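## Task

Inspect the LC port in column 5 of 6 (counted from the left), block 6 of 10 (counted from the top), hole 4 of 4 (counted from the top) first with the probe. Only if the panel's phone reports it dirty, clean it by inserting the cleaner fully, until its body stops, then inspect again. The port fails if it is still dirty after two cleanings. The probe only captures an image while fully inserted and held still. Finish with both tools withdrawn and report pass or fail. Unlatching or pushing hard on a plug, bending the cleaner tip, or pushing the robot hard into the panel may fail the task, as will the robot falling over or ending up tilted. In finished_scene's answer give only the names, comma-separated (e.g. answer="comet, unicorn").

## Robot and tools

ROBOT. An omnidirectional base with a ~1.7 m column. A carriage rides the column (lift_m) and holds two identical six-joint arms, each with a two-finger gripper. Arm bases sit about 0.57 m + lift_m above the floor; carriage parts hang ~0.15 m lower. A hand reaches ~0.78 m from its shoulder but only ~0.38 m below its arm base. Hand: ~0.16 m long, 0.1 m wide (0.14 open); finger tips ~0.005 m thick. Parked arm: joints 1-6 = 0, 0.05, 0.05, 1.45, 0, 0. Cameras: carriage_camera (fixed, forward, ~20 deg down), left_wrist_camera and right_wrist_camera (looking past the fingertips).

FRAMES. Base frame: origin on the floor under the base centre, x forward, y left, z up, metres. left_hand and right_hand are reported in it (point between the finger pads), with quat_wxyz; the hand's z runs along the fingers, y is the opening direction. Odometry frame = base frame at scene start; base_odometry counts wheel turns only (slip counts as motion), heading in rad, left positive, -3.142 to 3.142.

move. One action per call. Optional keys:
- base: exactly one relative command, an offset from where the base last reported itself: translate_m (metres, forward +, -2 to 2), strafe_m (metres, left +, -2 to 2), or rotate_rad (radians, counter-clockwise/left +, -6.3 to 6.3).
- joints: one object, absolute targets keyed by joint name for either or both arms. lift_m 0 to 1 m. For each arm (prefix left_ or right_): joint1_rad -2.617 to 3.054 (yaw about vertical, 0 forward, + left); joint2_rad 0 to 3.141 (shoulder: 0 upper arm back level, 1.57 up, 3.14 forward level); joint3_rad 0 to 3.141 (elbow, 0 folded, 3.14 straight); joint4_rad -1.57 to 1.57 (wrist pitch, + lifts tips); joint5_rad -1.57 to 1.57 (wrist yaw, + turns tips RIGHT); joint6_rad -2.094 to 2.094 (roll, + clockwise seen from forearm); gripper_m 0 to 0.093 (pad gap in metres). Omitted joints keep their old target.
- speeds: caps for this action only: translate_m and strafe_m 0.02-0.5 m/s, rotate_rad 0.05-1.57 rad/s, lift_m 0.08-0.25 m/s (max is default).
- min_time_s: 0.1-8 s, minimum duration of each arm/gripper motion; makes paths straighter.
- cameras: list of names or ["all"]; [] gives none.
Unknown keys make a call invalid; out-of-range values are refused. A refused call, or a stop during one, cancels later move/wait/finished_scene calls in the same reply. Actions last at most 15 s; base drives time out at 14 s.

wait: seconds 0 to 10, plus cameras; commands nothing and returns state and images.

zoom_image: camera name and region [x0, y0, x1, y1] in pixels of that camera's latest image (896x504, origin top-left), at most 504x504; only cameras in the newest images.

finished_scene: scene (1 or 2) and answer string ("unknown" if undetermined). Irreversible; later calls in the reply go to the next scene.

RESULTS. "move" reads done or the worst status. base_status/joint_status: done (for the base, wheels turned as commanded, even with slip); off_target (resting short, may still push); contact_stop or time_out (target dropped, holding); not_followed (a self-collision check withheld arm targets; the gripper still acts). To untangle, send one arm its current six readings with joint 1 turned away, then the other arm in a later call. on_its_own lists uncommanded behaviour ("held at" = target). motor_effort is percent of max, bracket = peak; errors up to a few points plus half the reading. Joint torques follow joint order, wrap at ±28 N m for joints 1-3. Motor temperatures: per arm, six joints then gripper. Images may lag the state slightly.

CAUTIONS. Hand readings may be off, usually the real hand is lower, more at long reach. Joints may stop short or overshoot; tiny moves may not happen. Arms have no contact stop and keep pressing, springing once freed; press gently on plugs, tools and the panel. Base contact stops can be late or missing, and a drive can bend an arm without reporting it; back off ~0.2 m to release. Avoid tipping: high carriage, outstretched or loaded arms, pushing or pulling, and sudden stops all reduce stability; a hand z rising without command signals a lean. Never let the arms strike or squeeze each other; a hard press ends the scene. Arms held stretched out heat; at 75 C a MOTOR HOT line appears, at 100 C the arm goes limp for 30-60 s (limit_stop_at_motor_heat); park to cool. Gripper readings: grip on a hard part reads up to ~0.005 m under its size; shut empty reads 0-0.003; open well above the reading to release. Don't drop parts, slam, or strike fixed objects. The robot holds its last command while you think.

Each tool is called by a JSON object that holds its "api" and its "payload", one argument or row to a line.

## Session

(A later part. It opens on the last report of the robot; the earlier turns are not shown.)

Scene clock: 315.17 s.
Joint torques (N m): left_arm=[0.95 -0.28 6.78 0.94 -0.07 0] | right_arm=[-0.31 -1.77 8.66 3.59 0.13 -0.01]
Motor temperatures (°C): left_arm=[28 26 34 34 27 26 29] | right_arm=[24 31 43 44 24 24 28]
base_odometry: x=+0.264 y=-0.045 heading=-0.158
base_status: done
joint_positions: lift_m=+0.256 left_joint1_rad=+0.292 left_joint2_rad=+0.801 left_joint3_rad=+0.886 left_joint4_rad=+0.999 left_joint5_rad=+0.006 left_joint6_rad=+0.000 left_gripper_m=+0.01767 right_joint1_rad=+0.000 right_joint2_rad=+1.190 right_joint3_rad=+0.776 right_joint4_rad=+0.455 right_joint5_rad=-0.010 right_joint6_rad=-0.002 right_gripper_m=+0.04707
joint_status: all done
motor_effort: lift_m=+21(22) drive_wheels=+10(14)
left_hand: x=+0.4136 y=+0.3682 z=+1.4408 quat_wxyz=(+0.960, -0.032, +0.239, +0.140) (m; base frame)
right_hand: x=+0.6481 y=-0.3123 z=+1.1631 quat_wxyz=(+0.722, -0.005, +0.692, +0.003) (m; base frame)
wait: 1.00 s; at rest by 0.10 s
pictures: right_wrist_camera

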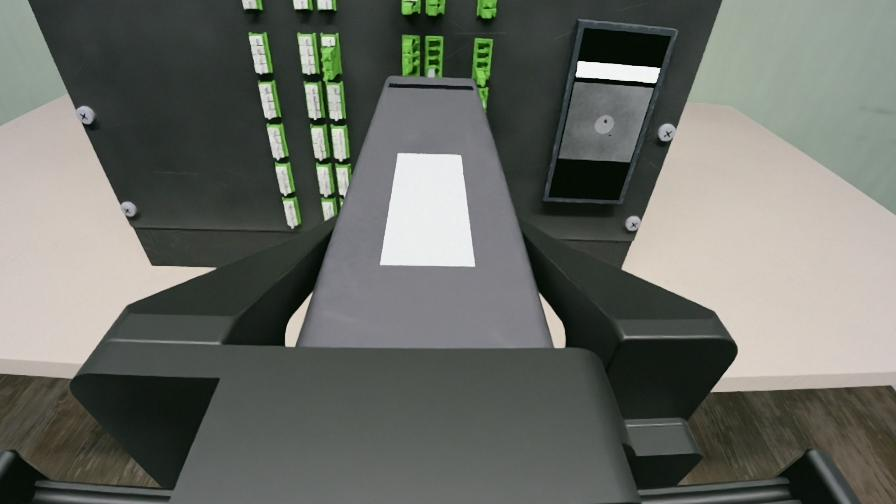

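{"api": "move", "payload": {
  "base": {"translate_m":-0.03},
  "speeds": {"translate_m":0.03},
  "cameras": []
}}

{"api": "wait", "payload": {
  "seconds": 0.5,
  "cameras": ["right_wrist_camera"]
}}

{"api": "zoom_image", "payload": {
  "camera": "right_wrist_camera",
  "region": [415, 50, 455, 82]
}}

Scene clock: 316.87 s.
Joint torques (N m): left_arm=[0.72 -0.23 6.84 0.91 -0.04 0.02] | right_arm=[-0.34 -4.96 8.62 3.16 0.11 -0.01]
Motor temperatures (°C): left_arm=[28 26 34 34 27 26 29] | right_arm=[24 31 43 44 24 24 28]
move: done
base_odometry: x=+0.234 y=-0.040 heading=-0.157
base_status: done
joint_positions: lift_m=+0.256 left_joint1_rad=+0.292 left_joint2_rad=+0.801 left_joint3_rad=+0.886 left_joint4_rad=+0.999 left_joint5_rad=+0.006 left_joint6_rad=+0.000 left_gripper_m=+0.01767 right_joint1_rad=+0.000 right_joint2_rad=+1.221 right_joint3_rad=+0.776 right_joint4_rad=+0.492 right_joint5_rad=-0.008 right_joint6_rad=-0.002 right_gripper_m=+0.04707
joint_status: not commanded
motor_effort: lift_m=+21(22) drive_wheels=-7(11)
left_hand: x=+0.4136 y=+0.3682 z=+1.4408 quat_wxyz=(+0.960, -0.032, +0.239, +0.140) (m; base frame)
right_hand: x=+0.6542 y=-0.3127 z=+1.1597 quat_wxyz=(+0.724, -0.004, +0.690, +0.002) (m; base frame)
pictures: none
No camera images: "cameras" was empty.

Scene clock: 317.37 s.
Joint torques (N m): left_arm=[0.81 -0.36 6.6 0.93 -0.06 -0.01] | right_arm=[-0.27 -4.94 8.64 3.19 0.11 -0.01]
Motor temperatures (°C): left_arm=[28 26 34 34 27 26 29] | right_arm=[24 31 43 44 24 24 28]
base_odometry: x=+0.234 y=-0.040 heading=-0.157
base_status: done
joint_positions: lift_m=+0.256 left_joint1_rad=+0.292 left_joint2_rad=+0.801 left_joint3_rad=+0.886 left_joint4_rad=+0.999 left_joint5_rad=+0.006 left_joint6_rad=+0.000 left_gripper_m=+0.01767 right_joint1_rad=+0.000 right_joint2_rad=+1.221 right_joint3_rad=+0.776 right_joint4_rad=+0.492 right_joint5_rad=-0.008 right_joint6_rad=-0.002 right_gripper_m=+0.04707
joint_status: not commanded
motor_effort: lift_m=+21(22) drive_wheels=-7(11)
left_hand: x=+0.4136 y=+0.3682 z=+1.4408 quat_wxyz=(+0.960, -0.032, +0.239, +0.140) (m; base frame)
right_hand: x=+0.6542 y=-0.3127 z=+1.1596 quat_wxyz=(+0.723, -0.004, +0.690, +0.002) (m; base frame)
wait: 0.50 s; at rest by 0.27 s
pictures: right_wrist_camera

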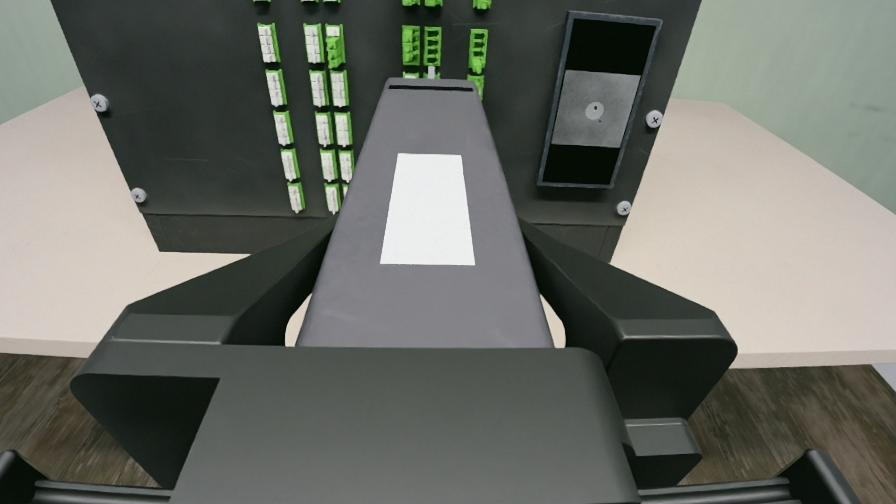

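Scaled by 12.600.

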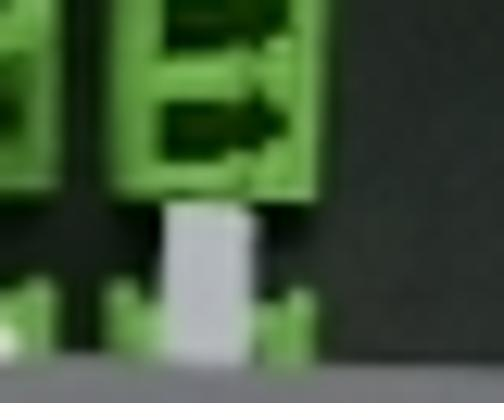

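{"api": "move", "payload": {
  "base": {"translate_m":-0.12},
  "speeds": {"translate_m":0.12},
  "cameras": []
}}

{"api": "move", "payload": {
  "base": {"strafe_m":-0.63},
  "speeds": {"strafe_m":0.3},
  "joints": {"right_joint2_rad":0.8,"right_joint3_rad":0.9,"right_joint4_rad":1.0,"lift_m":0.213},
  "min_time_s": 2,
  "cameras": []
}}

{"api": "move", "payload": {
  "base": {"rotate_rad":-0.013},
  "joints": {"left_joint1_rad":0.0,"left_joint2_rad":1.219,"left_joint3_rad":0.82,"left_joint4_rad":0.50,"left_joint5_rad":0.007},
  "min_time_s": 2,
  "cameras": ["left_wrist_camera","carriage_camera"]
}}

Scene clock: 319.43 s.
Joint torques (N m): left_arm=[0.79 -0.32 6.75 0.96 -0.05 0.01] | right_arm=[-0.27 -5.15 8.55 3.19 0.1 -0.01]
Motor temperatures (°C): left_arm=[28 26 34 34 27 26 29] | right_arm=[24 32 42 44 24 24 28]
move: done
base_odometry: x=+0.116 y=-0.022 heading=-0.157
base_status: done
joint_positions: lift_m=+0.256 left_joint1_rad=+0.292 left_joint2_rad=+0.802 left_joint3_rad=+0.886 left_joint4_rad=+0.998 left_joint5_rad=+0.006 left_joint6_rad=+0.000 left_gripper_m=+0.01767 right_joint1_rad=+0.000 right_joint2_rad=+1.223 right_joint3_rad=+0.776 right_joint4_rad=+0.490 right_joint5_rad=-0.007 right_joint6_rad=-0.002 right_gripper_m=+0.04707
joint_status: not commanded
motor_effort: lift_m=+21(22) drive_wheels=-8(17)
left_hand: x=+0.4140 y=+0.3683 z=+1.4406 quat_wxyz=(+0.960, -0.032, +0.240, +0.140) (m; base frame)
right_hand: x=+0.6546 y=-0.3129 z=+1.1584 quat_wxyz=(+0.722, -0.003, +0.692, +0.002) (m; base frame)
pictures: none
No camera images: "cameras" was empty.

Scene clock: 323.13 s.
Joint torques (N m): left_arm=[0.73 -0.35 6.72 0.95 -0.02 0.01] | right_arm=[-0.39 -0.87 9.29 1.78 0.07 -0.01]
Motor temperatures (°C): left_arm=[28 26 34 34 27 26 29] | right_arm=[24 32 43 43 24 24 28]
move: off_target
base_odometry: x=+0.017 y=-0.644 heading=-0.157
base_status: done
joint_positions: lift_m=+0.213 left_joint1_rad=+0.292 left_joint2_rad=+0.802 left_joint3_rad=+0.887 left_joint4_rad=+0.997 left_joint5_rad=+0.006 left_joint6_rad=+0.000 left_gripper_m=+0.01767 right_joint1_rad=+0.001 right_joint2_rad=+0.811 right_joint3_rad=+0.855 right_joint4_rad=+0.940 right_joint5_rad=-0.005 right_joint6_rad=-0.002 right_gripper_m=+0.04707
joint_status: right_joint4_rad off_target (ended at +0.940, target +1.000); the others done
motor_effort: lift_m=+22(23) drive_wheels=-2(18)
left_hand: x=+0.4139 y=+0.3683 z=+1.3982 quat_wxyz=(+0.960, -0.032, +0.239, +0.140) (m; base frame)
right_hand: x=+0.4476 y=-0.3133 z=+1.3774 quat_wxyz=(+0.957, -0.003, +0.289, +0.000) (m; base frame)
pictures: none
No camera images: "cameras" was empty.

Scene clock: 325.43 s.
Joint torques (N m): left_arm=[-0.46 -3.96 6.42 2.46 -0.05 0.03] | right_arm=[-0.32 -0.79 9.29 1.73 0.05 -0.01]
Motor temperatures (°C): left_arm=[28 26 34 34 27 26 29] | right_arm=[24 32 43 42 24 24 28]
move: done
base_odometry: x=+0.017 y=-0.644 heading=-0.169
base_status: done
joint_positions: lift_m=+0.213 left_joint1_rad=+0.009 left_joint2_rad=+1.207 left_joint3_rad=+0.826 left_joint4_rad=+0.506 left_joint5_rad=+0.007 left_joint6_rad=+0.000 left_gripper_m=+0.01768 right_joint1_rad=+0.001 right_joint2_rad=+0.811 right_joint3_rad=+0.855 right_joint4_rad=+0.944 right_joint5_rad=-0.003 right_joint6_rad=-0.002 right_gripper_m=+0.04707
joint_status: all done
motor_effort: lift_m=+22(22) drive_wheels=-9(11)
left_hand: x=+0.6521 y=+0.3168 z=+1.1508 quat_wxyz=(+0.750, +0.000, +0.662, +0.001) (m; base frame)
right_hand: x=+0.4466 y=-0.3135 z=+1.3780 quat_wxyz=(+0.958, -0.002, +0.287, +0.000) (m; base frame)
pictures: carriage_camera, left_wrist_camera

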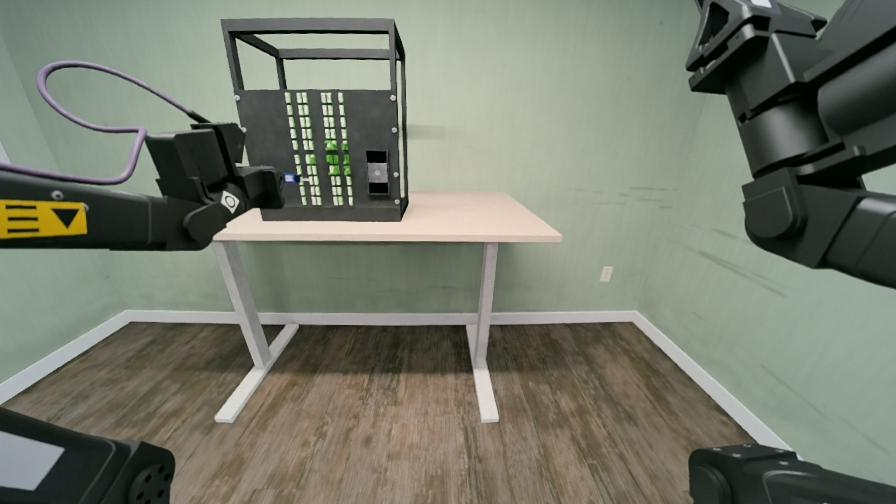

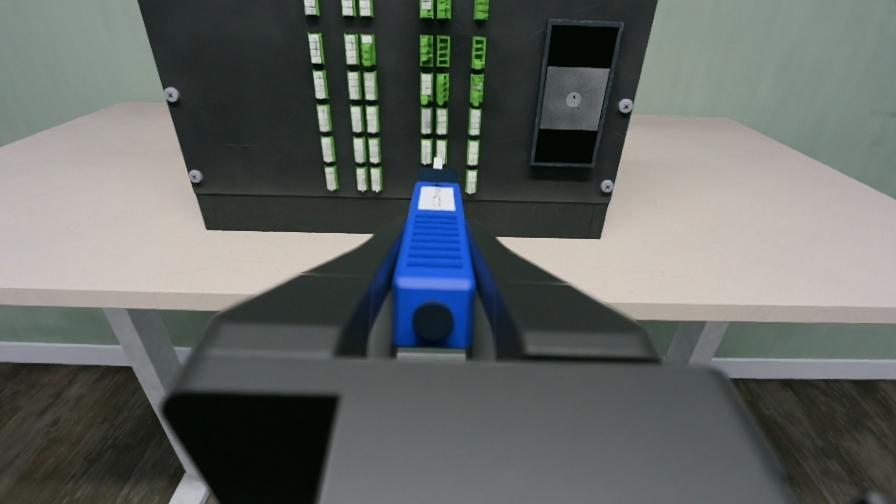

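{"api": "move", "payload": {
  "base": {"translate_m":0.175},
  "joints": {"left_joint1_rad":-0.008},
  "speeds": {"translate_m":0.12},
  "cameras": []
}}

{"api": "move", "payload": {
  "base": {"strafe_m":0.008},
  "speeds": {"strafe_m":0.02},
  "cameras": []
}}

{"api": "wait", "payload": {
  "seconds": 0.5,
  "cameras": ["left_wrist_camera"]
}}

{"api": "zoom_image", "payload": {
  "camera": "left_wrist_camera",
  "region": [410, 125, 470, 185]
}}

Scene clock: 327.87 s.
Joint torques (N m): left_arm=[-0.9 -3.95 6.42 2.55 -0.1 0.05] | right_arm=[-0.31 -0.9 9.26 1.64 0.05 -0.01]
Motor temperatures (°C): left_arm=[28 26 34 35 27 26 29] | right_arm=[24 31 43 41 24 24 28]
move: done
base_odometry: x=+0.189 y=-0.674 heading=-0.170
base_status: done
joint_positions: lift_m=+0.213 left_joint1_rad=+0.004 left_joint2_rad=+1.208 left_joint3_rad=+0.826 left_joint4_rad=+0.501 left_joint5_rad=+0.007 left_joint6_rad=+0.000 left_gripper_m=+0.01768 right_joint1_rad=+0.001 right_joint2_rad=+0.811 right_joint3_rad=+0.855 right_joint4_rad=+0.950 right_joint5_rad=-0.003 right_joint6_rad=-0.002 right_gripper_m=+0.04707
joint_status: all done
motor_effort: lift_m=+22(22) drive_wheels=-6(10)
left_hand: x=+0.6523 y=+0.3145 z=+1.1492 quat_wxyz=(+0.748, +0.002, +0.664, -0.001) (m; base frame)
right_hand: x=+0.4455 y=-0.3135 z=+1.3788 quat_wxyz=(+0.959, -0.002, +0.284, +0.000) (m; base frame)
pictures: none
No camera images: "cameras" was empty.

Scene clock: 328.67 s.
Joint torques (N m): left_arm=[-0.38 -4 6.32 2.58 -0.11 0.01] | right_arm=[-0.36 -0.84 9.25 1.66 0.03 -0.01]
Motor temperatures (°C): left_arm=[28 26 34 35 27 26 29] | right_arm=[24 31 43 41 24 24 28]
move: done
base_odometry: x=+0.191 y=-0.667 heading=-0.170
base_status: done
joint_positions: lift_m=+0.213 left_joint1_rad=+0.000 left_joint2_rad=+1.208 left_joint3_rad=+0.826 left_joint4_rad=+0.500 left_joint5_rad=+0.006 left_joint6_rad=+0.000 left_gripper_m=+0.01768 right_joint1_rad=+0.001 right_joint2_rad=+0.811 right_joint3_rad=+0.855 right_joint4_rad=+0.950 right_joint5_rad=-0.001 right_joint6_rad=-0.002 right_gripper_m=+0.04707
joint_status: not commanded
motor_effort: lift_m=+22(22) drive_wheels=+6(9)
left_hand: x=+0.6523 y=+0.3130 z=+1.1490 quat_wxyz=(+0.748, +0.002, +0.664, -0.002) (m; base frame)
right_hand: x=+0.4455 y=-0.3139 z=+1.3788 quat_wxyz=(+0.959, -0.001, +0.284, -0.001) (m; base frame)
pictures: none
No camera images: "cameras" was empty.

Scene clock: 329.17 s.
Joint torques (N m): left_arm=[-0.34 -3.86 6.35 2.58 -0.06 0.02] | right_arm=[-0.27 -0.81 9.28 1.66 0.03 -0.01]
Motor temperatures (°C): left_arm=[28 26 34 35 27 26 29] | right_arm=[24 31 43 40 24 24 28]
base_odometry: x=+0.191 y=-0.667 heading=-0.170
base_status: done
joint_positions: lift_m=+0.213 left_joint1_rad=+0.000 left_joint2_rad=+1.208 left_joint3_rad=+0.826 left_joint4_rad=+0.500 left_joint5_rad=+0.006 left_joint6_rad=+0.000 left_gripper_m=+0.01768 right_joint1_rad=+0.001 right_joint2_rad=+0.811 right_joint3_rad=+0.855 right_joint4_rad=+0.950 right_joint5_rad=-0.001 right_joint6_rad=-0.002 right_gripper_m=+0.04707
joint_status: not commanded
motor_effort: lift_m=+22(22) drive_wheels=+6(9)
left_hand: x=+0.6523 y=+0.3130 z=+1.1490 quat_wxyz=(+0.748, +0.002, +0.664, -0.002) (m; base frame)
right_hand: x=+0.4455 y=-0.3139 z=+1.3788 quat_wxyz=(+0.959, -0.001, +0.284, -0.001) (m; base frame)
wait: 0.50 s; at rest by 0.27 s
pictures: left_wrist_camera

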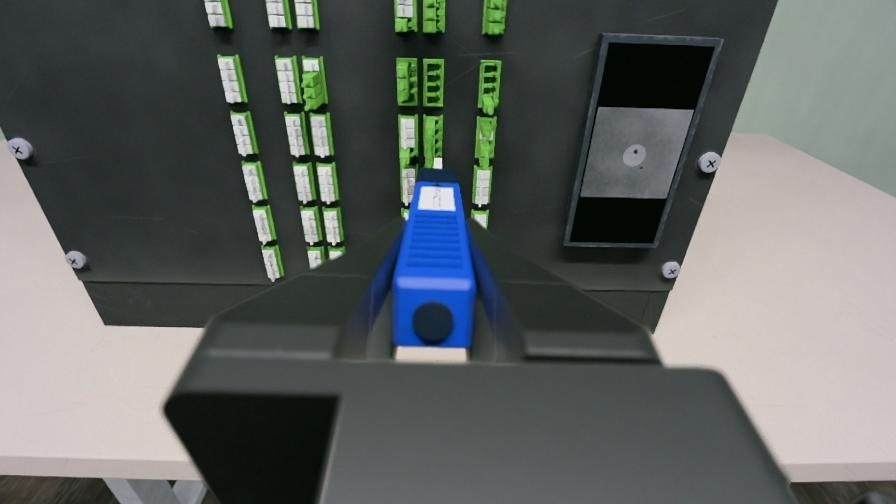

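Scaled by 8.400.

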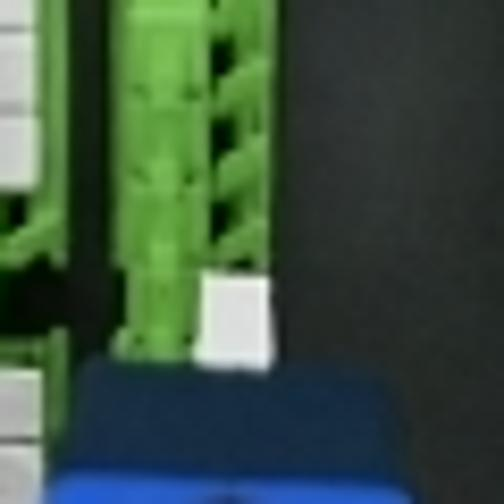

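{"api": "move", "payload": {
  "base": {"strafe_m":0.004},
  "joints": {"lift_m":0.222},
  "speeds": {"strafe_m":0.02},
  "cameras": []
}}

{"api": "wait", "payload": {
  "seconds": 0.5,
  "cameras": ["left_wrist_camera","carriage_camera"]
}}

{"api": "zoom_image", "payload": {
  "camera": "left_wrist_camera",
  "region": [410, 125, 470, 185]
}}

{"api": "zoom_image", "payload": {
  "camera": "carriage_camera",
  "region": [250, 140, 340, 210]
}}

Scene clock: 330.13 s.
Joint torques (N m): left_arm=[-0.18 -4.16 6.71 2.63 -0.03 0.02] | right_arm=[-0.32 -0.75 8.72 1.61 0.03 -0.01]
Motor temperatures (°C): left_arm=[28 26 34 35 27 26 29] | right_arm=[24 31 43 40 24 24 28]
move: done
base_odometry: x=+0.192 y=-0.663 heading=-0.171
base_status: done
joint_positions: lift_m=+0.222 left_joint1_rad=-0.002 left_joint2_rad=+1.211 left_joint3_rad=+0.822 left_joint4_rad=+0.496 left_joint5_rad=+0.007 left_joint6_rad=+0.000 left_gripper_m=+0.01768 right_joint1_rad=+0.001 right_joint2_rad=+0.811 right_joint3_rad=+0.862 right_joint4_rad=+0.954 right_joint5_rad=-0.001 right_joint6_rad=-0.002 right_gripper_m=+0.04707
joint_status: all done
motor_effort: lift_m=+24(30) drive_wheels=+6(11)
left_hand: x=+0.6530 y=+0.3121 z=+1.1537 quat_wxyz=(+0.744, +0.003, +0.668, -0.003) (m; base frame)
right_hand: x=+0.4427 y=-0.3139 z=+1.3906 quat_wxyz=(+0.960, -0.001, +0.279, -0.001) (m; base frame)
pictures: none
No camera images: "cameras" was empty.

Scene clock: 330.63 s.
Joint torques (N m): left_arm=[-0.27 -4.05 6.8 2.61 -0.08 0.02] | right_arm=[-0.29 -0.85 8.69 1.58 0.02 -0.01]
Motor temperatures (°C): left_arm=[28 26 34 35 27 26 29] | right_arm=[24 31 43 40 24 24 28]
base_odometry: x=+0.192 y=-0.663 heading=-0.171
base_status: done
joint_positions: lift_m=+0.222 left_joint1_rad=-0.002 left_joint2_rad=+1.211 left_joint3_rad=+0.822 left_joint4_rad=+0.496 left_joint5_rad=+0.007 left_joint6_rad=+0.000 left_gripper_m=+0.01768 right_joint1_rad=+0.001 right_joint2_rad=+0.811 right_joint3_rad=+0.862 right_joint4_rad=+0.954 right_joint5_rad=-0.001 right_joint6_rad=-0.002 right_gripper_m=+0.04707
joint_status: all done
motor_effort: lift_m=+24(30) drive_wheels=+6(11)
left_hand: x=+0.6530 y=+0.3121 z=+1.1537 quat_wxyz=(+0.744, +0.003, +0.668, -0.003) (m; base frame)
right_hand: x=+0.4427 y=-0.3139 z=+1.3906 quat_wxyz=(+0.960, -0.001, +0.279, -0.001) (m; base frame)
wait: 0.50 s; at rest by 0.27 s
pictures: carriage_camera, left_wrist_camera

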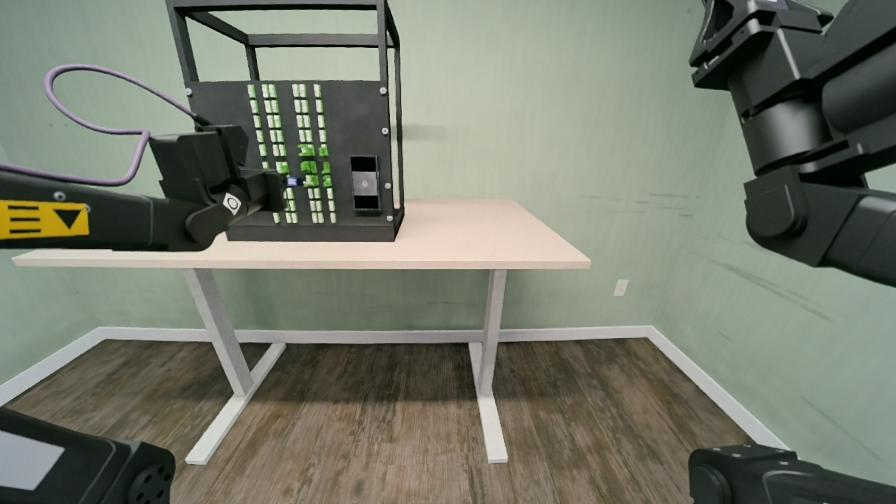

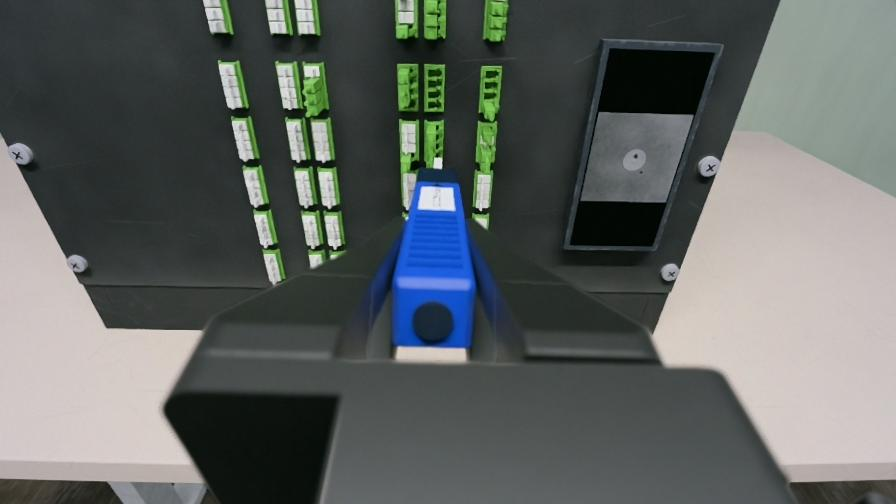

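Scaled by 8.400.

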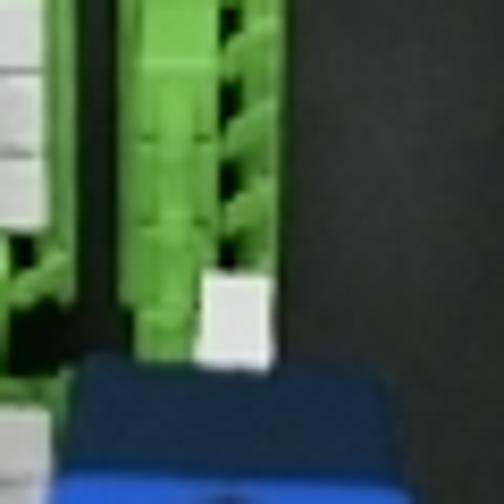

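Scaled by 5.600.

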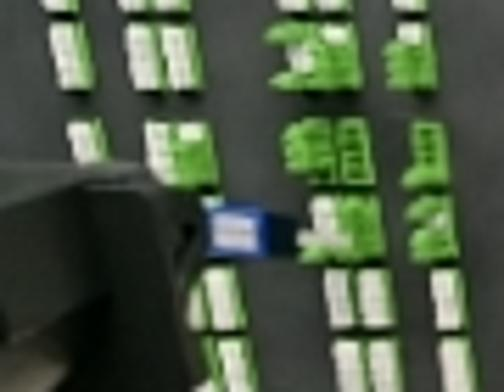

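{"api": "move", "payload": {
  "base": {"translate_m":-0.02},
  "joints": {"lift_m":0.195,"left_joint4_rad":0.63},
  "min_time_s": 1,
  "cameras": []
}}

{"api": "wait", "payload": {
  "seconds": 0.5,
  "cameras": ["left_wrist_camera","carriage_camera"]
}}

{"api": "zoom_image", "payload": {
  "camera": "left_wrist_camera",
  "region": [410, 125, 470, 185]
}}

{"api": "zoom_image", "payload": {
  "camera": "carriage_camera",
  "region": [250, 140, 340, 210]
}}

Scene clock: 332.20 s.
Joint torques (N m): left_arm=[-0.32 -4.64 7.04 2.87 -0.08 -0.01] | right_arm=[-0.31 -0.46 8.53 1.6 0.03 -0.01]
Motor temperatures (°C): left_arm=[28 26 34 36 27 26 29] | right_arm=[24 31 43 40 24 24 28]
move: done
base_odometry: x=+0.172 y=-0.660 heading=-0.171
base_status: done
joint_positions: lift_m=+0.195 left_joint1_rad=-0.002 left_joint2_rad=+1.215 left_joint3_rad=+0.819 left_joint4_rad=+0.602 left_joint5_rad=+0.007 left_joint6_rad=+0.000 left_gripper_m=+0.01768 right_joint1_rad=+0.001 right_joint2_rad=+0.808 right_joint3_rad=+0.864 right_joint4_rad=+0.953 right_joint5_rad=-0.001 right_joint6_rad=-0.002 right_gripper_m=+0.04707
joint_status: all done
motor_effort: lift_m=+23(23) drive_wheels=+2(12)
left_hand: x=+0.6500 y=+0.3121 z=+1.1496 quat_wxyz=(+0.776, +0.003, +0.631, -0.003) (m; base frame)
right_hand: x=+0.4409 y=-0.3139 z=+1.3650 quat_wxyz=(+0.961, -0.001, +0.277, -0.001) (m; base frame)
pictures: none
No camera images: "cameras" was empty.

Scene clock: 332.70 s.
Joint torques (N m): left_arm=[-0.18 -4.31 6.97 2.82 -0.1 0.06] | right_arm=[-0.29 -0.47 8.44 1.58 0.03 -0.01]
Motor temperatures (°C): left_arm=[28 26 34 36 27 26 29] | right_arm=[24 31 43 39 24 24 28]
base_odometry: x=+0.172 y=-0.660 heading=-0.171
base_status: done
joint_positions: lift_m=+0.195 left_joint1_rad=-0.002 left_joint2_rad=+1.215 left_joint3_rad=+0.819 left_joint4_rad=+0.603 left_joint5_rad=+0.007 left_joint6_rad=+0.000 left_gripper_m=+0.01768 right_joint1_rad=+0.001 right_joint2_rad=+0.808 right_joint3_rad=+0.864 right_joint4_rad=+0.953 right_joint5_rad=-0.001 right_joint6_rad=-0.002 right_gripper_m=+0.04707
joint_status: all done
motor_effort: lift_m=+22(23) drive_wheels=+3(12)
left_hand: x=+0.6499 y=+0.3121 z=+1.1499 quat_wxyz=(+0.776, +0.003, +0.630, -0.003) (m; base frame)
right_hand: x=+0.4409 y=-0.3139 z=+1.3650 quat_wxyz=(+0.961, -0.001, +0.277, -0.001) (m; base frame)
wait: 0.50 s; at rest by 0.27 s
pictures: carriage_camera, left_wrist_camera

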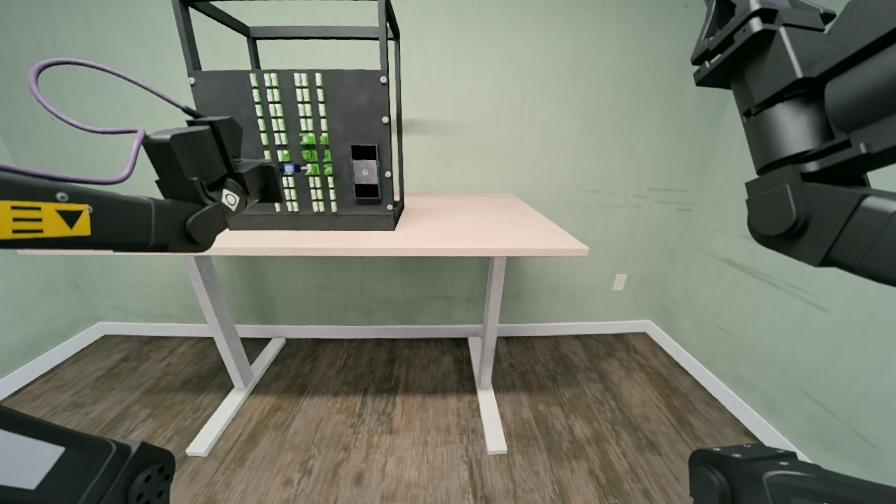

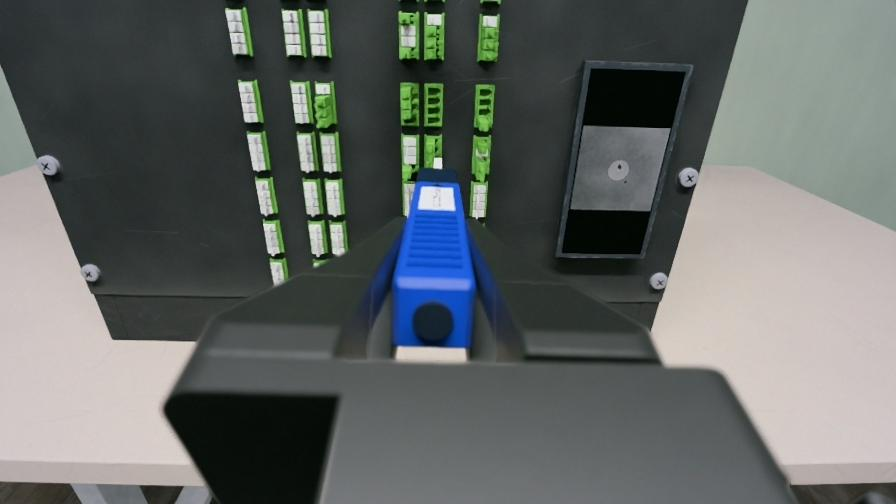

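Scaled by 8.400.

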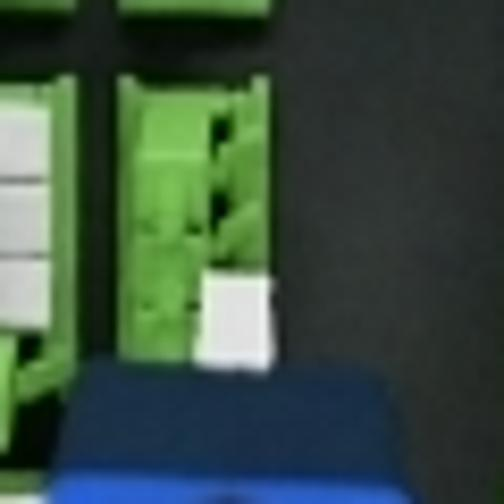

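Scaled by 5.600.

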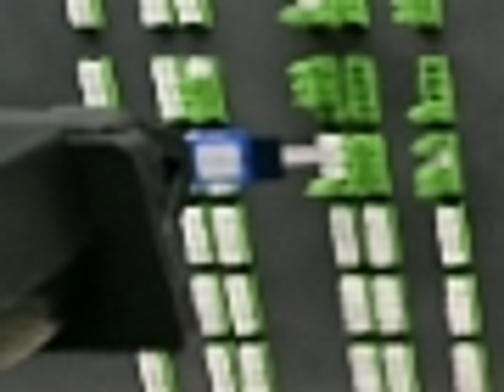

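{"api": "move", "payload": {
  "base": {"translate_m":0.038},
  "joints": {"left_joint4_rad":0.67},
  "speeds": {"translate_m":0.05},
  "cameras": []
}}

{"api": "wait", "payload": {
  "seconds": 0.5,
  "cameras": ["left_wrist_camera","carriage_camera"]
}}

{"api": "zoom_image", "payload": {
  "camera": "left_wrist_camera",
  "region": [410, 125, 470, 185]
}}

{"api": "zoom_image", "payload": {
  "camera": "carriage_camera",
  "region": [260, 140, 340, 200]
}}

Scene clock: 334.23 s.
Joint torques (N m): left_arm=[-0.34 -4.44 6.93 2.74 -0.08 -0.02] | right_arm=[-0.28 -0.5 8.5 1.64 0.02 -0.01]
Motor temperatures (°C): left_arm=[28 26 34 36 27 26 29] | right_arm=[24 31 44 39 24 24 28]
move: done
base_odometry: x=+0.210 y=-0.666 heading=-0.171
base_status: done
joint_positions: lift_m=+0.195 left_joint1_rad=-0.002 left_joint2_rad=+1.215 left_joint3_rad=+0.819 left_joint4_rad=+0.645 left_joint5_rad=+0.007 left_joint6_rad=+0.000 left_gripper_m=+0.01768 right_joint1_rad=+0.001 right_joint2_rad=+0.808 right_joint3_rad=+0.864 right_joint4_rad=+0.953 right_joint5_rad=-0.001 right_joint6_rad=-0.002 right_gripper_m=+0.04707
joint_status: all done
motor_effort: lift_m=+23(23) drive_wheels=-6(8)
left_hand: x=+0.6476 y=+0.3121 z=+1.1600 quat_wxyz=(+0.789, +0.004, +0.614, -0.003) (m; base frame)
right_hand: x=+0.4408 y=-0.3139 z=+1.3651 quat_wxyz=(+0.961, -0.001, +0.277, -0.001) (m; base frame)
pictures: none
No camera images: "cameras" was empty.

Scene clock: 334.73 s.
Joint torques (N m): left_arm=[-0.25 -4.57 6.89 2.8 -0.06 0.03] | right_arm=[-0.31 -0.47 8.49 1.59 0.03 -0.01]
Motor temperatures (°C): left_arm=[28 26 34 37 27 26 29] | right_arm=[24 31 44 39 24 24 28]
base_odometry: x=+0.210 y=-0.666 heading=-0.171
base_status: done
joint_positions: lift_m=+0.195 left_joint1_rad=-0.002 left_joint2_rad=+1.215 left_joint3_rad=+0.819 left_joint4_rad=+0.645 left_joint5_rad=+0.007 left_joint6_rad=+0.000 left_gripper_m=+0.01768 right_joint1_rad=+0.001 right_joint2_rad=+0.808 right_joint3_rad=+0.864 right_joint4_rad=+0.953 right_joint5_rad=-0.001 right_joint6_rad=-0.002 right_gripper_m=+0.04707
joint_status: all done
motor_effort: lift_m=+23(23) drive_wheels=-6(8)
left_hand: x=+0.6476 y=+0.3121 z=+1.1600 quat_wxyz=(+0.789, +0.004, +0.614, -0.003) (m; base frame)
right_hand: x=+0.4408 y=-0.3139 z=+1.3651 quat_wxyz=(+0.961, -0.001, +0.277, -0.001) (m; base frame)
wait: 0.50 s; at rest by 0.27 s
pictures: carriage_camera, left_wrist_camera

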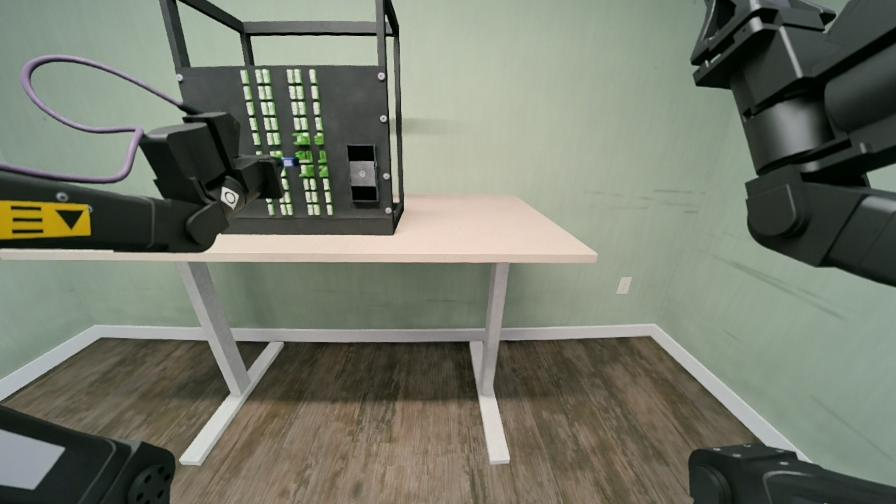

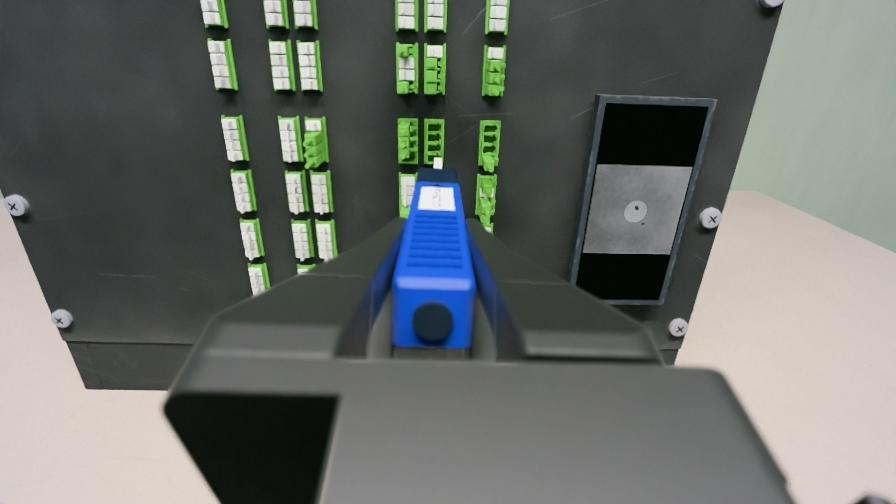

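Scaled by 8.400.

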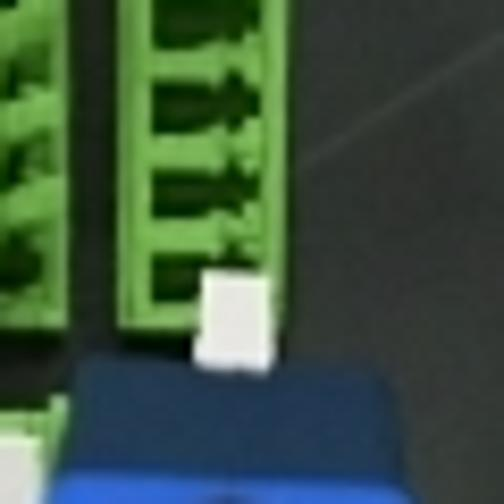

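Scaled by 6.300.

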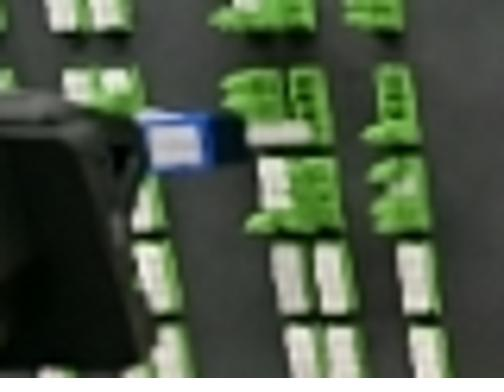

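{"api": "move", "payload": {
  "base": {"strafe_m":0.0035},
  "joints": {"lift_m":0.193},
  "speeds": {"strafe_m":0.02,"lift_m":0.08},
  "cameras": []
}}

{"api": "move", "payload": {
  "base": {"translate_m":0.004},
  "speeds": {"translate_m":0.02},
  "cameras": []
}}

{"api": "wait", "payload": {
  "seconds": 0.5,
  "cameras": ["left_wrist_camera"]
}}

{"api": "zoom_image", "payload": {
  "camera": "left_wrist_camera",
  "region": [410, 125, 470, 185]
}}

Scene clock: 335.50 s.
Joint torques (N m): left_arm=[-0.1 -4.68 7.04 2.72 -0.07 0.02] | right_arm=[-0.25 -0.46 8.44 1.58 0.03 -0.01]
Motor temperatures (°C): left_arm=[28 26 34 37 27 26 29] | right_arm=[24 31 44 39 24 24 28]
move: done
base_odometry: x=+0.210 y=-0.663 heading=-0.171
base_status: done
joint_positions: lift_m=+0.193 left_joint1_rad=-0.003 left_joint2_rad=+1.215 left_joint3_rad=+0.819 left_joint4_rad=+0.649 left_joint5_rad=+0.007 left_joint6_rad=+0.000 left_gripper_m=+0.01768 right_joint1_rad=+0.001 right_joint2_rad=+0.808 right_joint3_rad=+0.864 right_joint4_rad=+0.954 right_joint5_rad=-0.001 right_joint6_rad=-0.002 right_gripper_m=+0.04707
joint_status: all done
motor_effort: lift_m=+21(22) drive_wheels=+6(7)
left_hand: x=+0.6473 y=+0.3116 z=+1.1591 quat_wxyz=(+0.791, +0.004, +0.612, -0.004) (m; base frame)
right_hand: x=+0.4406 y=-0.3139 z=+1.3634 quat_wxyz=(+0.961, -0.001, +0.277, -0.001) (m; base frame)
pictures: none
No camera images: "cameras" was empty.

Scene clock: 336.10 s.
Joint torques (N m): left_arm=[-0.01 -4.42 6.9 2.6 -0.08 0.04] | right_arm=[-0.34 -0.46 8.38 1.58 0.03 -0.01]
Motor temperatures (°C): left_arm=[28 26 34 37 27 26 29] | right_arm=[24 31 44 39 24 24 29]
move: done
base_odometry: x=+0.214 y=-0.663 heading=-0.171
base_status: done
joint_positions: lift_m=+0.193 left_joint1_rad=-0.004 left_joint2_rad=+1.215 left_joint3_rad=+0.819 left_joint4_rad=+0.653 left_joint5_rad=+0.008 left_joint6_rad=+0.000 left_gripper_m=+0.01768 right_joint1_rad=+0.001 right_joint2_rad=+0.808 right_joint3_rad=+0.864 right_joint4_rad=+0.953 right_joint5_rad=-0.001 right_joint6_rad=-0.002 right_gripper_m=+0.04707
joint_status: not commanded
motor_effort: lift_m=+21(22) drive_wheels=+0(10)
left_hand: x=+0.6471 y=+0.3113 z=+1.1601 quat_wxyz=(+0.792, +0.004, +0.611, -0.004) (m; base frame)
right_hand: x=+0.4409 y=-0.3139 z=+1.3633 quat_wxyz=(+0.961, -0.001, +0.277, -0.001) (m; base frame)
pictures: none
No camera images: "cameras" was empty.

Scene clock: 336.60 s.
Joint torques (N m): left_arm=[-0.09 -4.23 6.98 2.64 -0.12 0.03] | right_arm=[-0.28 -0.54 8.47 1.59 0.02 -0.01]
Motor temperatures (°C): left_arm=[28 26 34 37 27 26 29] | right_arm=[24 31 44 39 24 24 29]
base_odometry: x=+0.214 y=-0.663 heading=-0.171
base_status: done
joint_positions: lift_m=+0.193 left_joint1_rad=-0.004 left_joint2_rad=+1.215 left_joint3_rad=+0.819 left_joint4_rad=+0.653 left_joint5_rad=+0.008 left_joint6_rad=+0.000 left_gripper_m=+0.01768 right_joint1_rad=+0.001 right_joint2_rad=+0.808 right_joint3_rad=+0.864 right_joint4_rad=+0.953 right_joint5_rad=-0.001 right_joint6_rad=-0.002 right_gripper_m=+0.04707
joint_status: not commanded
motor_effort: lift_m=+21(22) drive_wheels=+0(10)
left_hand: x=+0.6471 y=+0.3113 z=+1.1601 quat_wxyz=(+0.792, +0.004, +0.611, -0.004) (m; base frame)
right_hand: x=+0.4409 y=-0.3139 z=+1.3633 quat_wxyz=(+0.961, -0.001, +0.277, -0.001) (m; base frame)
wait: 0.50 s; at rest by 0.27 s
pictures: left_wrist_camera

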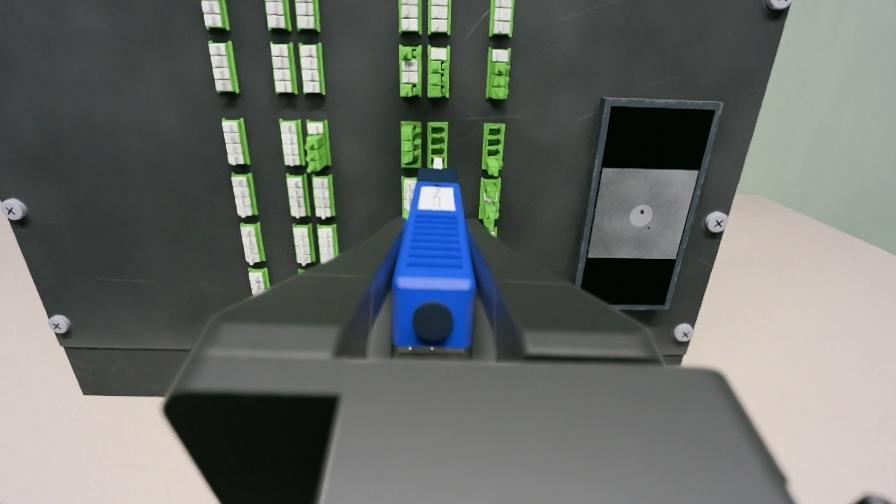

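Scaled by 8.400.

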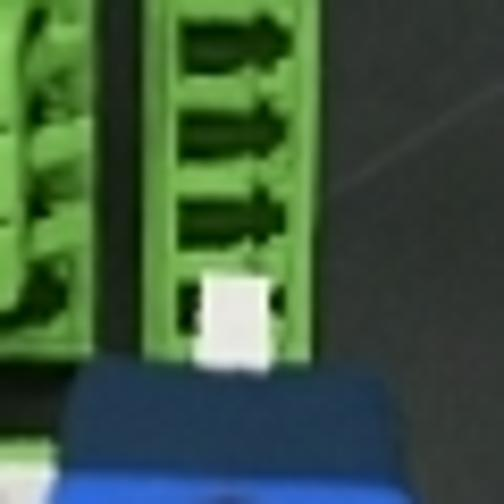

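{"api": "move", "payload": {
  "base": {"strafe_m":0.0015},
  "joints": {"lift_m":0.1905},
  "speeds": {"strafe_m":0.02,"lift_m":0.08},
  "cameras": []
}}

{"api": "move", "payload": {
  "base": {"translate_m":0.003},
  "speeds": {"translate_m":0.02},
  "cameras": []
}}

{"api": "wait", "payload": {
  "seconds": 0.5,
  "cameras": ["left_wrist_camera"]
}}

{"api": "zoom_image", "payload": {
  "camera": "left_wrist_camera",
  "region": [410, 125, 470, 185]
}}

Scene clock: 337.20 s.
Joint torques (N m): left_arm=[-0.03 -4.46 6.97 2.66 -0.06 -0.02] | right_arm=[-0.29 -0.58 8.29 1.6 0.02 -0.01]
Motor temperatures (°C): left_arm=[28 26 34 37 27 26 29] | right_arm=[24 31 44 38 24 24 29]
move: done
base_odometry: x=+0.214 y=-0.662 heading=-0.172
base_status: done
joint_positions: lift_m=+0.191 left_joint1_rad=-0.004 left_joint2_rad=+1.215 left_joint3_rad=+0.819 left_joint4_rad=+0.654 left_joint5_rad=+0.008 left_joint6_rad=+0.000 left_gripper_m=+0.01768 right_joint1_rad=+0.001 right_joint2_rad=+0.808 right_joint3_rad=+0.865 right_joint4_rad=+0.953 right_joint5_rad=-0.001 right_joint6_rad=-0.002 right_gripper_m=+0.04707
joint_status: all done
motor_effort: lift_m=+22(23) drive_wheels=+4(7)
left_hand: x=+0.6470 y=+0.3110 z=+1.1579 quat_wxyz=(+0.792, +0.005, +0.610, -0.004) (m; base frame)
right_hand: x=+0.4408 y=-0.3139 z=+1.3609 quat_wxyz=(+0.961, -0.001, +0.277, -0.001) (m; base frame)
pictures: none
No camera images: "cameras" was empty.

Scene clock: 337.83 s.
Joint torques (N m): left_arm=[-0.16 -4.53 6.82 2.61 -0.08 0.06] | right_arm=[-0.29 -0.39 8.38 1.6 0.02 -0.01]
Motor temperatures (°C): left_arm=[28 26 34 37 27 26 29] | right_arm=[24 31 44 38 24 24 29]
move: done
base_odometry: x=+0.217 y=-0.662 heading=-0.172
base_status: done
joint_positions: lift_m=+0.191 left_joint1_rad=-0.005 left_joint2_rad=+1.215 left_joint3_rad=+0.819 left_joint4_rad=+0.655 left_joint5_rad=+0.007 left_joint6_rad=+0.000 left_gripper_m=+0.01768 right_joint1_rad=+0.001 right_joint2_rad=+0.808 right_joint3_rad=+0.865 right_joint4_rad=+0.952 right_joint5_rad=-0.001 right_joint6_rad=-0.002 right_gripper_m=+0.04707
joint_status: not commanded
motor_effort: lift_m=+21(22) drive_wheels=+1(10)
left_hand: x=+0.6469 y=+0.3109 z=+1.1581 quat_wxyz=(+0.792, +0.004, +0.610, -0.004) (m; base frame)
right_hand: x=+0.4408 y=-0.3139 z=+1.3608 quat_wxyz=(+0.961, -0.001, +0.277, -0.001) (m; base frame)
pictures: none
No camera images: "cameras" was empty.

Scene clock: 338.33 s.
Joint torques (N m): left_arm=[0.1 -4.46 6.93 2.58 -0.04 -0.01] | right_arm=[-0.31 -0.47 8.46 1.58 0.02 -0.01]
Motor temperatures (°C): left_arm=[28 26 34 37 27 26 29] | right_arm=[24 31 44 38 24 24 29]
base_odometry: x=+0.217 y=-0.662 heading=-0.172
base_status: done
joint_positions: lift_m=+0.191 left_joint1_rad=-0.005 left_joint2_rad=+1.215 left_joint3_rad=+0.819 left_joint4_rad=+0.655 left_joint5_rad=+0.007 left_joint6_rad=+0.000 left_gripper_m=+0.01768 right_joint1_rad=+0.001 right_joint2_rad=+0.808 right_joint3_rad=+0.865 right_joint4_rad=+0.952 right_joint5_rad=-0.001 right_joint6_rad=-0.002 right_gripper_m=+0.04707
joint_status: not commanded
motor_effort: lift_m=+21(22) drive_wheels=+1(10)
left_hand: x=+0.6469 y=+0.3109 z=+1.1581 quat_wxyz=(+0.792, +0.004, +0.610, -0.004) (m; base frame)
right_hand: x=+0.4408 y=-0.3139 z=+1.3608 quat_wxyz=(+0.961, -0.001, +0.277, -0.001) (m; base frame)
wait: 0.50 s; at rest by 0.27 s
pictures: left_wrist_camera

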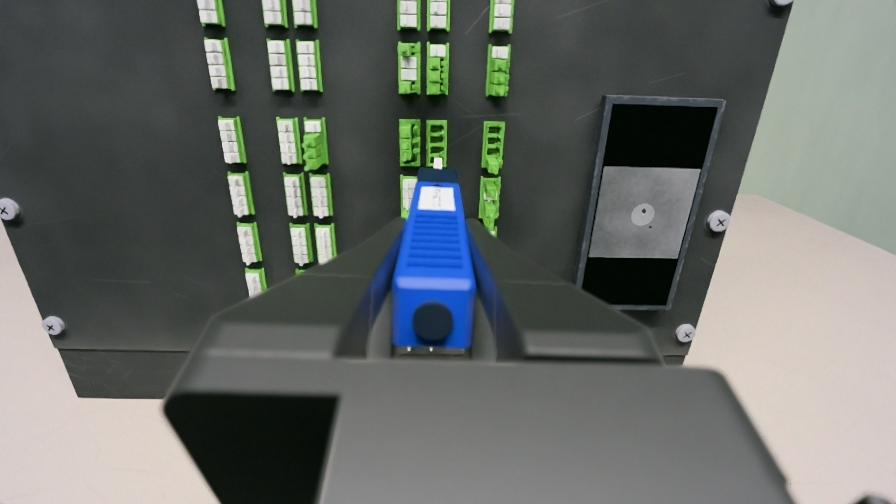

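Scaled by 8.400.

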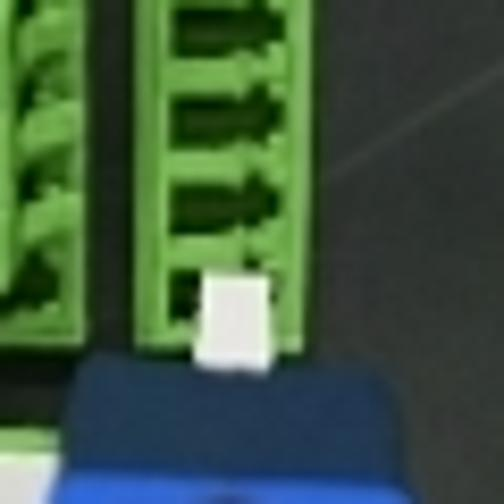

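{"api": "move", "payload": {
  "base": {"strafe_m":0.003},
  "speeds": {"strafe_m":0.02},
  "cameras": []
}}

{"api": "move", "payload": {
  "base": {"translate_m":0.002},
  "speeds": {"translate_m":0.02},
  "cameras": []
}}

{"api": "wait", "payload": {
  "seconds": 0.5,
  "cameras": ["left_wrist_camera"]
}}

{"api": "zoom_image", "payload": {
  "camera": "left_wrist_camera",
  "region": [410, 125, 470, 185]
}}

Scene clock: 339.07 s.
Joint torques (N m): left_arm=[-0.12 -4.52 6.97 2.67 -0.11 0.03] | right_arm=[-0.23 -0.46 8.43 1.6 0.02 -0.01]
Motor temperatures (°C): left_arm=[28 26 34 37 27 26 29] | right_arm=[24 31 44 38 24 24 29]
move: done
base_odometry: x=+0.218 y=-0.660 heading=-0.173
base_status: done
joint_positions: lift_m=+0.191 left_joint1_rad=-0.005 left_joint2_rad=+1.215 left_joint3_rad=+0.819 left_joint4_rad=+0.655 left_joint5_rad=+0.007 left_joint6_rad=+0.000 left_gripper_m=+0.01768 right_joint1_rad=+0.001 right_joint2_rad=+0.808 right_joint3_rad=+0.865 right_joint4_rad=+0.952 right_joint5_rad=-0.001 right_joint6_rad=-0.002 right_gripper_m=+0.04707
joint_status: not commanded
motor_effort: lift_m=+22(22) drive_wheels=+6(8)
left_hand: x=+0.6469 y=+0.3108 z=+1.1581 quat_wxyz=(+0.792, +0.005, +0.610, -0.004) (m; base frame)
right_hand: x=+0.4408 y=-0.3139 z=+1.3608 quat_wxyz=(+0.961, -0.001, +0.277, -0.001) (m; base frame)
pictures: none
No camera images: "cameras" was empty.

Scene clock: 339.67 s.
Joint torques (N m): left_arm=[-0.03 -4.38 6.86 2.64 -0.08 -0.01] | right_arm=[-0.29 -0.62 8.42 1.62 0.04 -0.01]
Motor temperatures (°C): left_arm=[28 26 34 37 27 26 29] | right_arm=[24 31 44 38 24 24 29]
move: done
base_odometry: x=+0.220 y=-0.660 heading=-0.173
base_status: done
joint_positions: lift_m=+0.191 left_joint1_rad=-0.005 left_joint2_rad=+1.215 left_joint3_rad=+0.819 left_joint4_rad=+0.656 left_joint5_rad=+0.007 left_joint6_rad=+0.000 left_gripper_m=+0.01768 right_joint1_rad=+0.001 right_joint2_rad=+0.809 right_joint3_rad=+0.865 right_joint4_rad=+0.952 right_joint5_rad=-0.001 right_joint6_rad=-0.002 right_gripper_m=+0.04707
joint_status: not commanded
motor_effort: lift_m=+22(22) drive_wheels=+3(11)
left_hand: x=+0.6469 y=+0.3108 z=+1.1583 quat_wxyz=(+0.793, +0.005, +0.609, -0.004) (m; base frame)
right_hand: x=+0.4415 y=-0.3139 z=+1.3606 quat_wxyz=(+0.961, -0.001, +0.278, -0.001) (m; base frame)
pictures: none
No camera images: "cameras" was empty.

Scene clock: 340.17 s.
Joint torques (N m): left_arm=[-0.08 -4.45 6.89 2.6 -0.01 -0.02] | right_arm=[-0.27 -0.61 8.44 1.61 0.02 -0.01]
Motor temperatures (°C): left_arm=[28 26 34 37 27 26 29] | right_arm=[24 31 44 38 24 24 29]
base_odometry: x=+0.220 y=-0.660 heading=-0.173
base_status: done
joint_positions: lift_m=+0.191 left_joint1_rad=-0.005 left_joint2_rad=+1.215 left_joint3_rad=+0.819 left_joint4_rad=+0.656 left_joint5_rad=+0.007 left_joint6_rad=+0.000 left_gripper_m=+0.01768 right_joint1_rad=+0.001 right_joint2_rad=+0.809 right_joint3_rad=+0.865 right_joint4_rad=+0.952 right_joint5_rad=-0.001 right_joint6_rad=-0.002 right_gripper_m=+0.04707
joint_status: not commanded
motor_effort: lift_m=+21(22) drive_wheels=+3(11)
left_hand: x=+0.6469 y=+0.3108 z=+1.1583 quat_wxyz=(+0.793, +0.005, +0.609, -0.004) (m; base frame)
right_hand: x=+0.4415 y=-0.3139 z=+1.3606 quat_wxyz=(+0.961, -0.001, +0.278, -0.001) (m; base frame)
wait: 0.50 s; at rest by 0.27 s
pictures: left_wrist_camera

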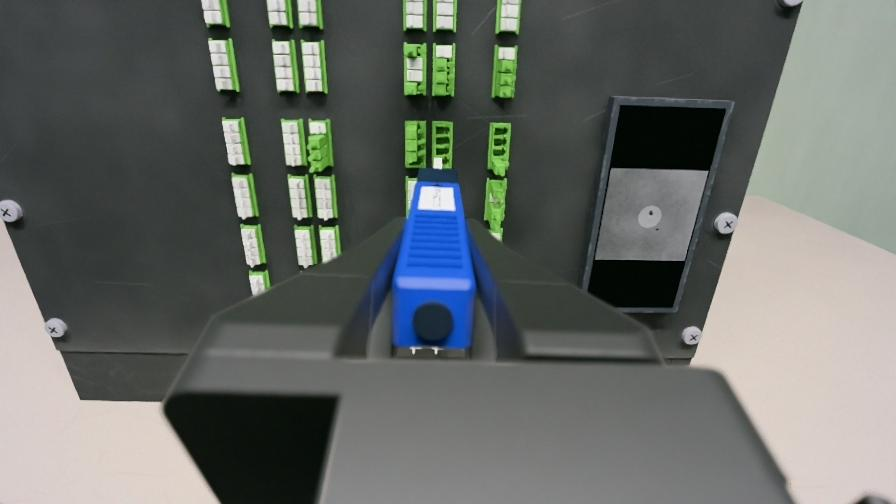

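Scaled by 8.400.

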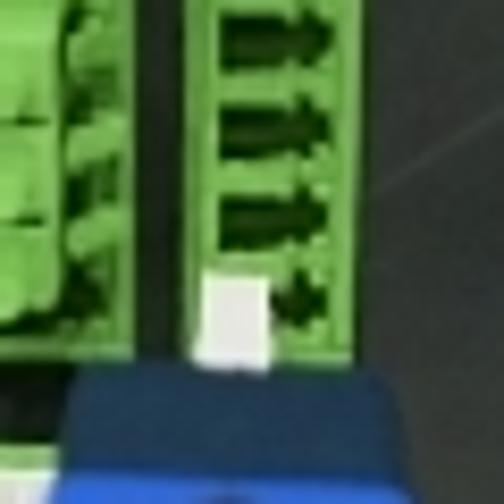

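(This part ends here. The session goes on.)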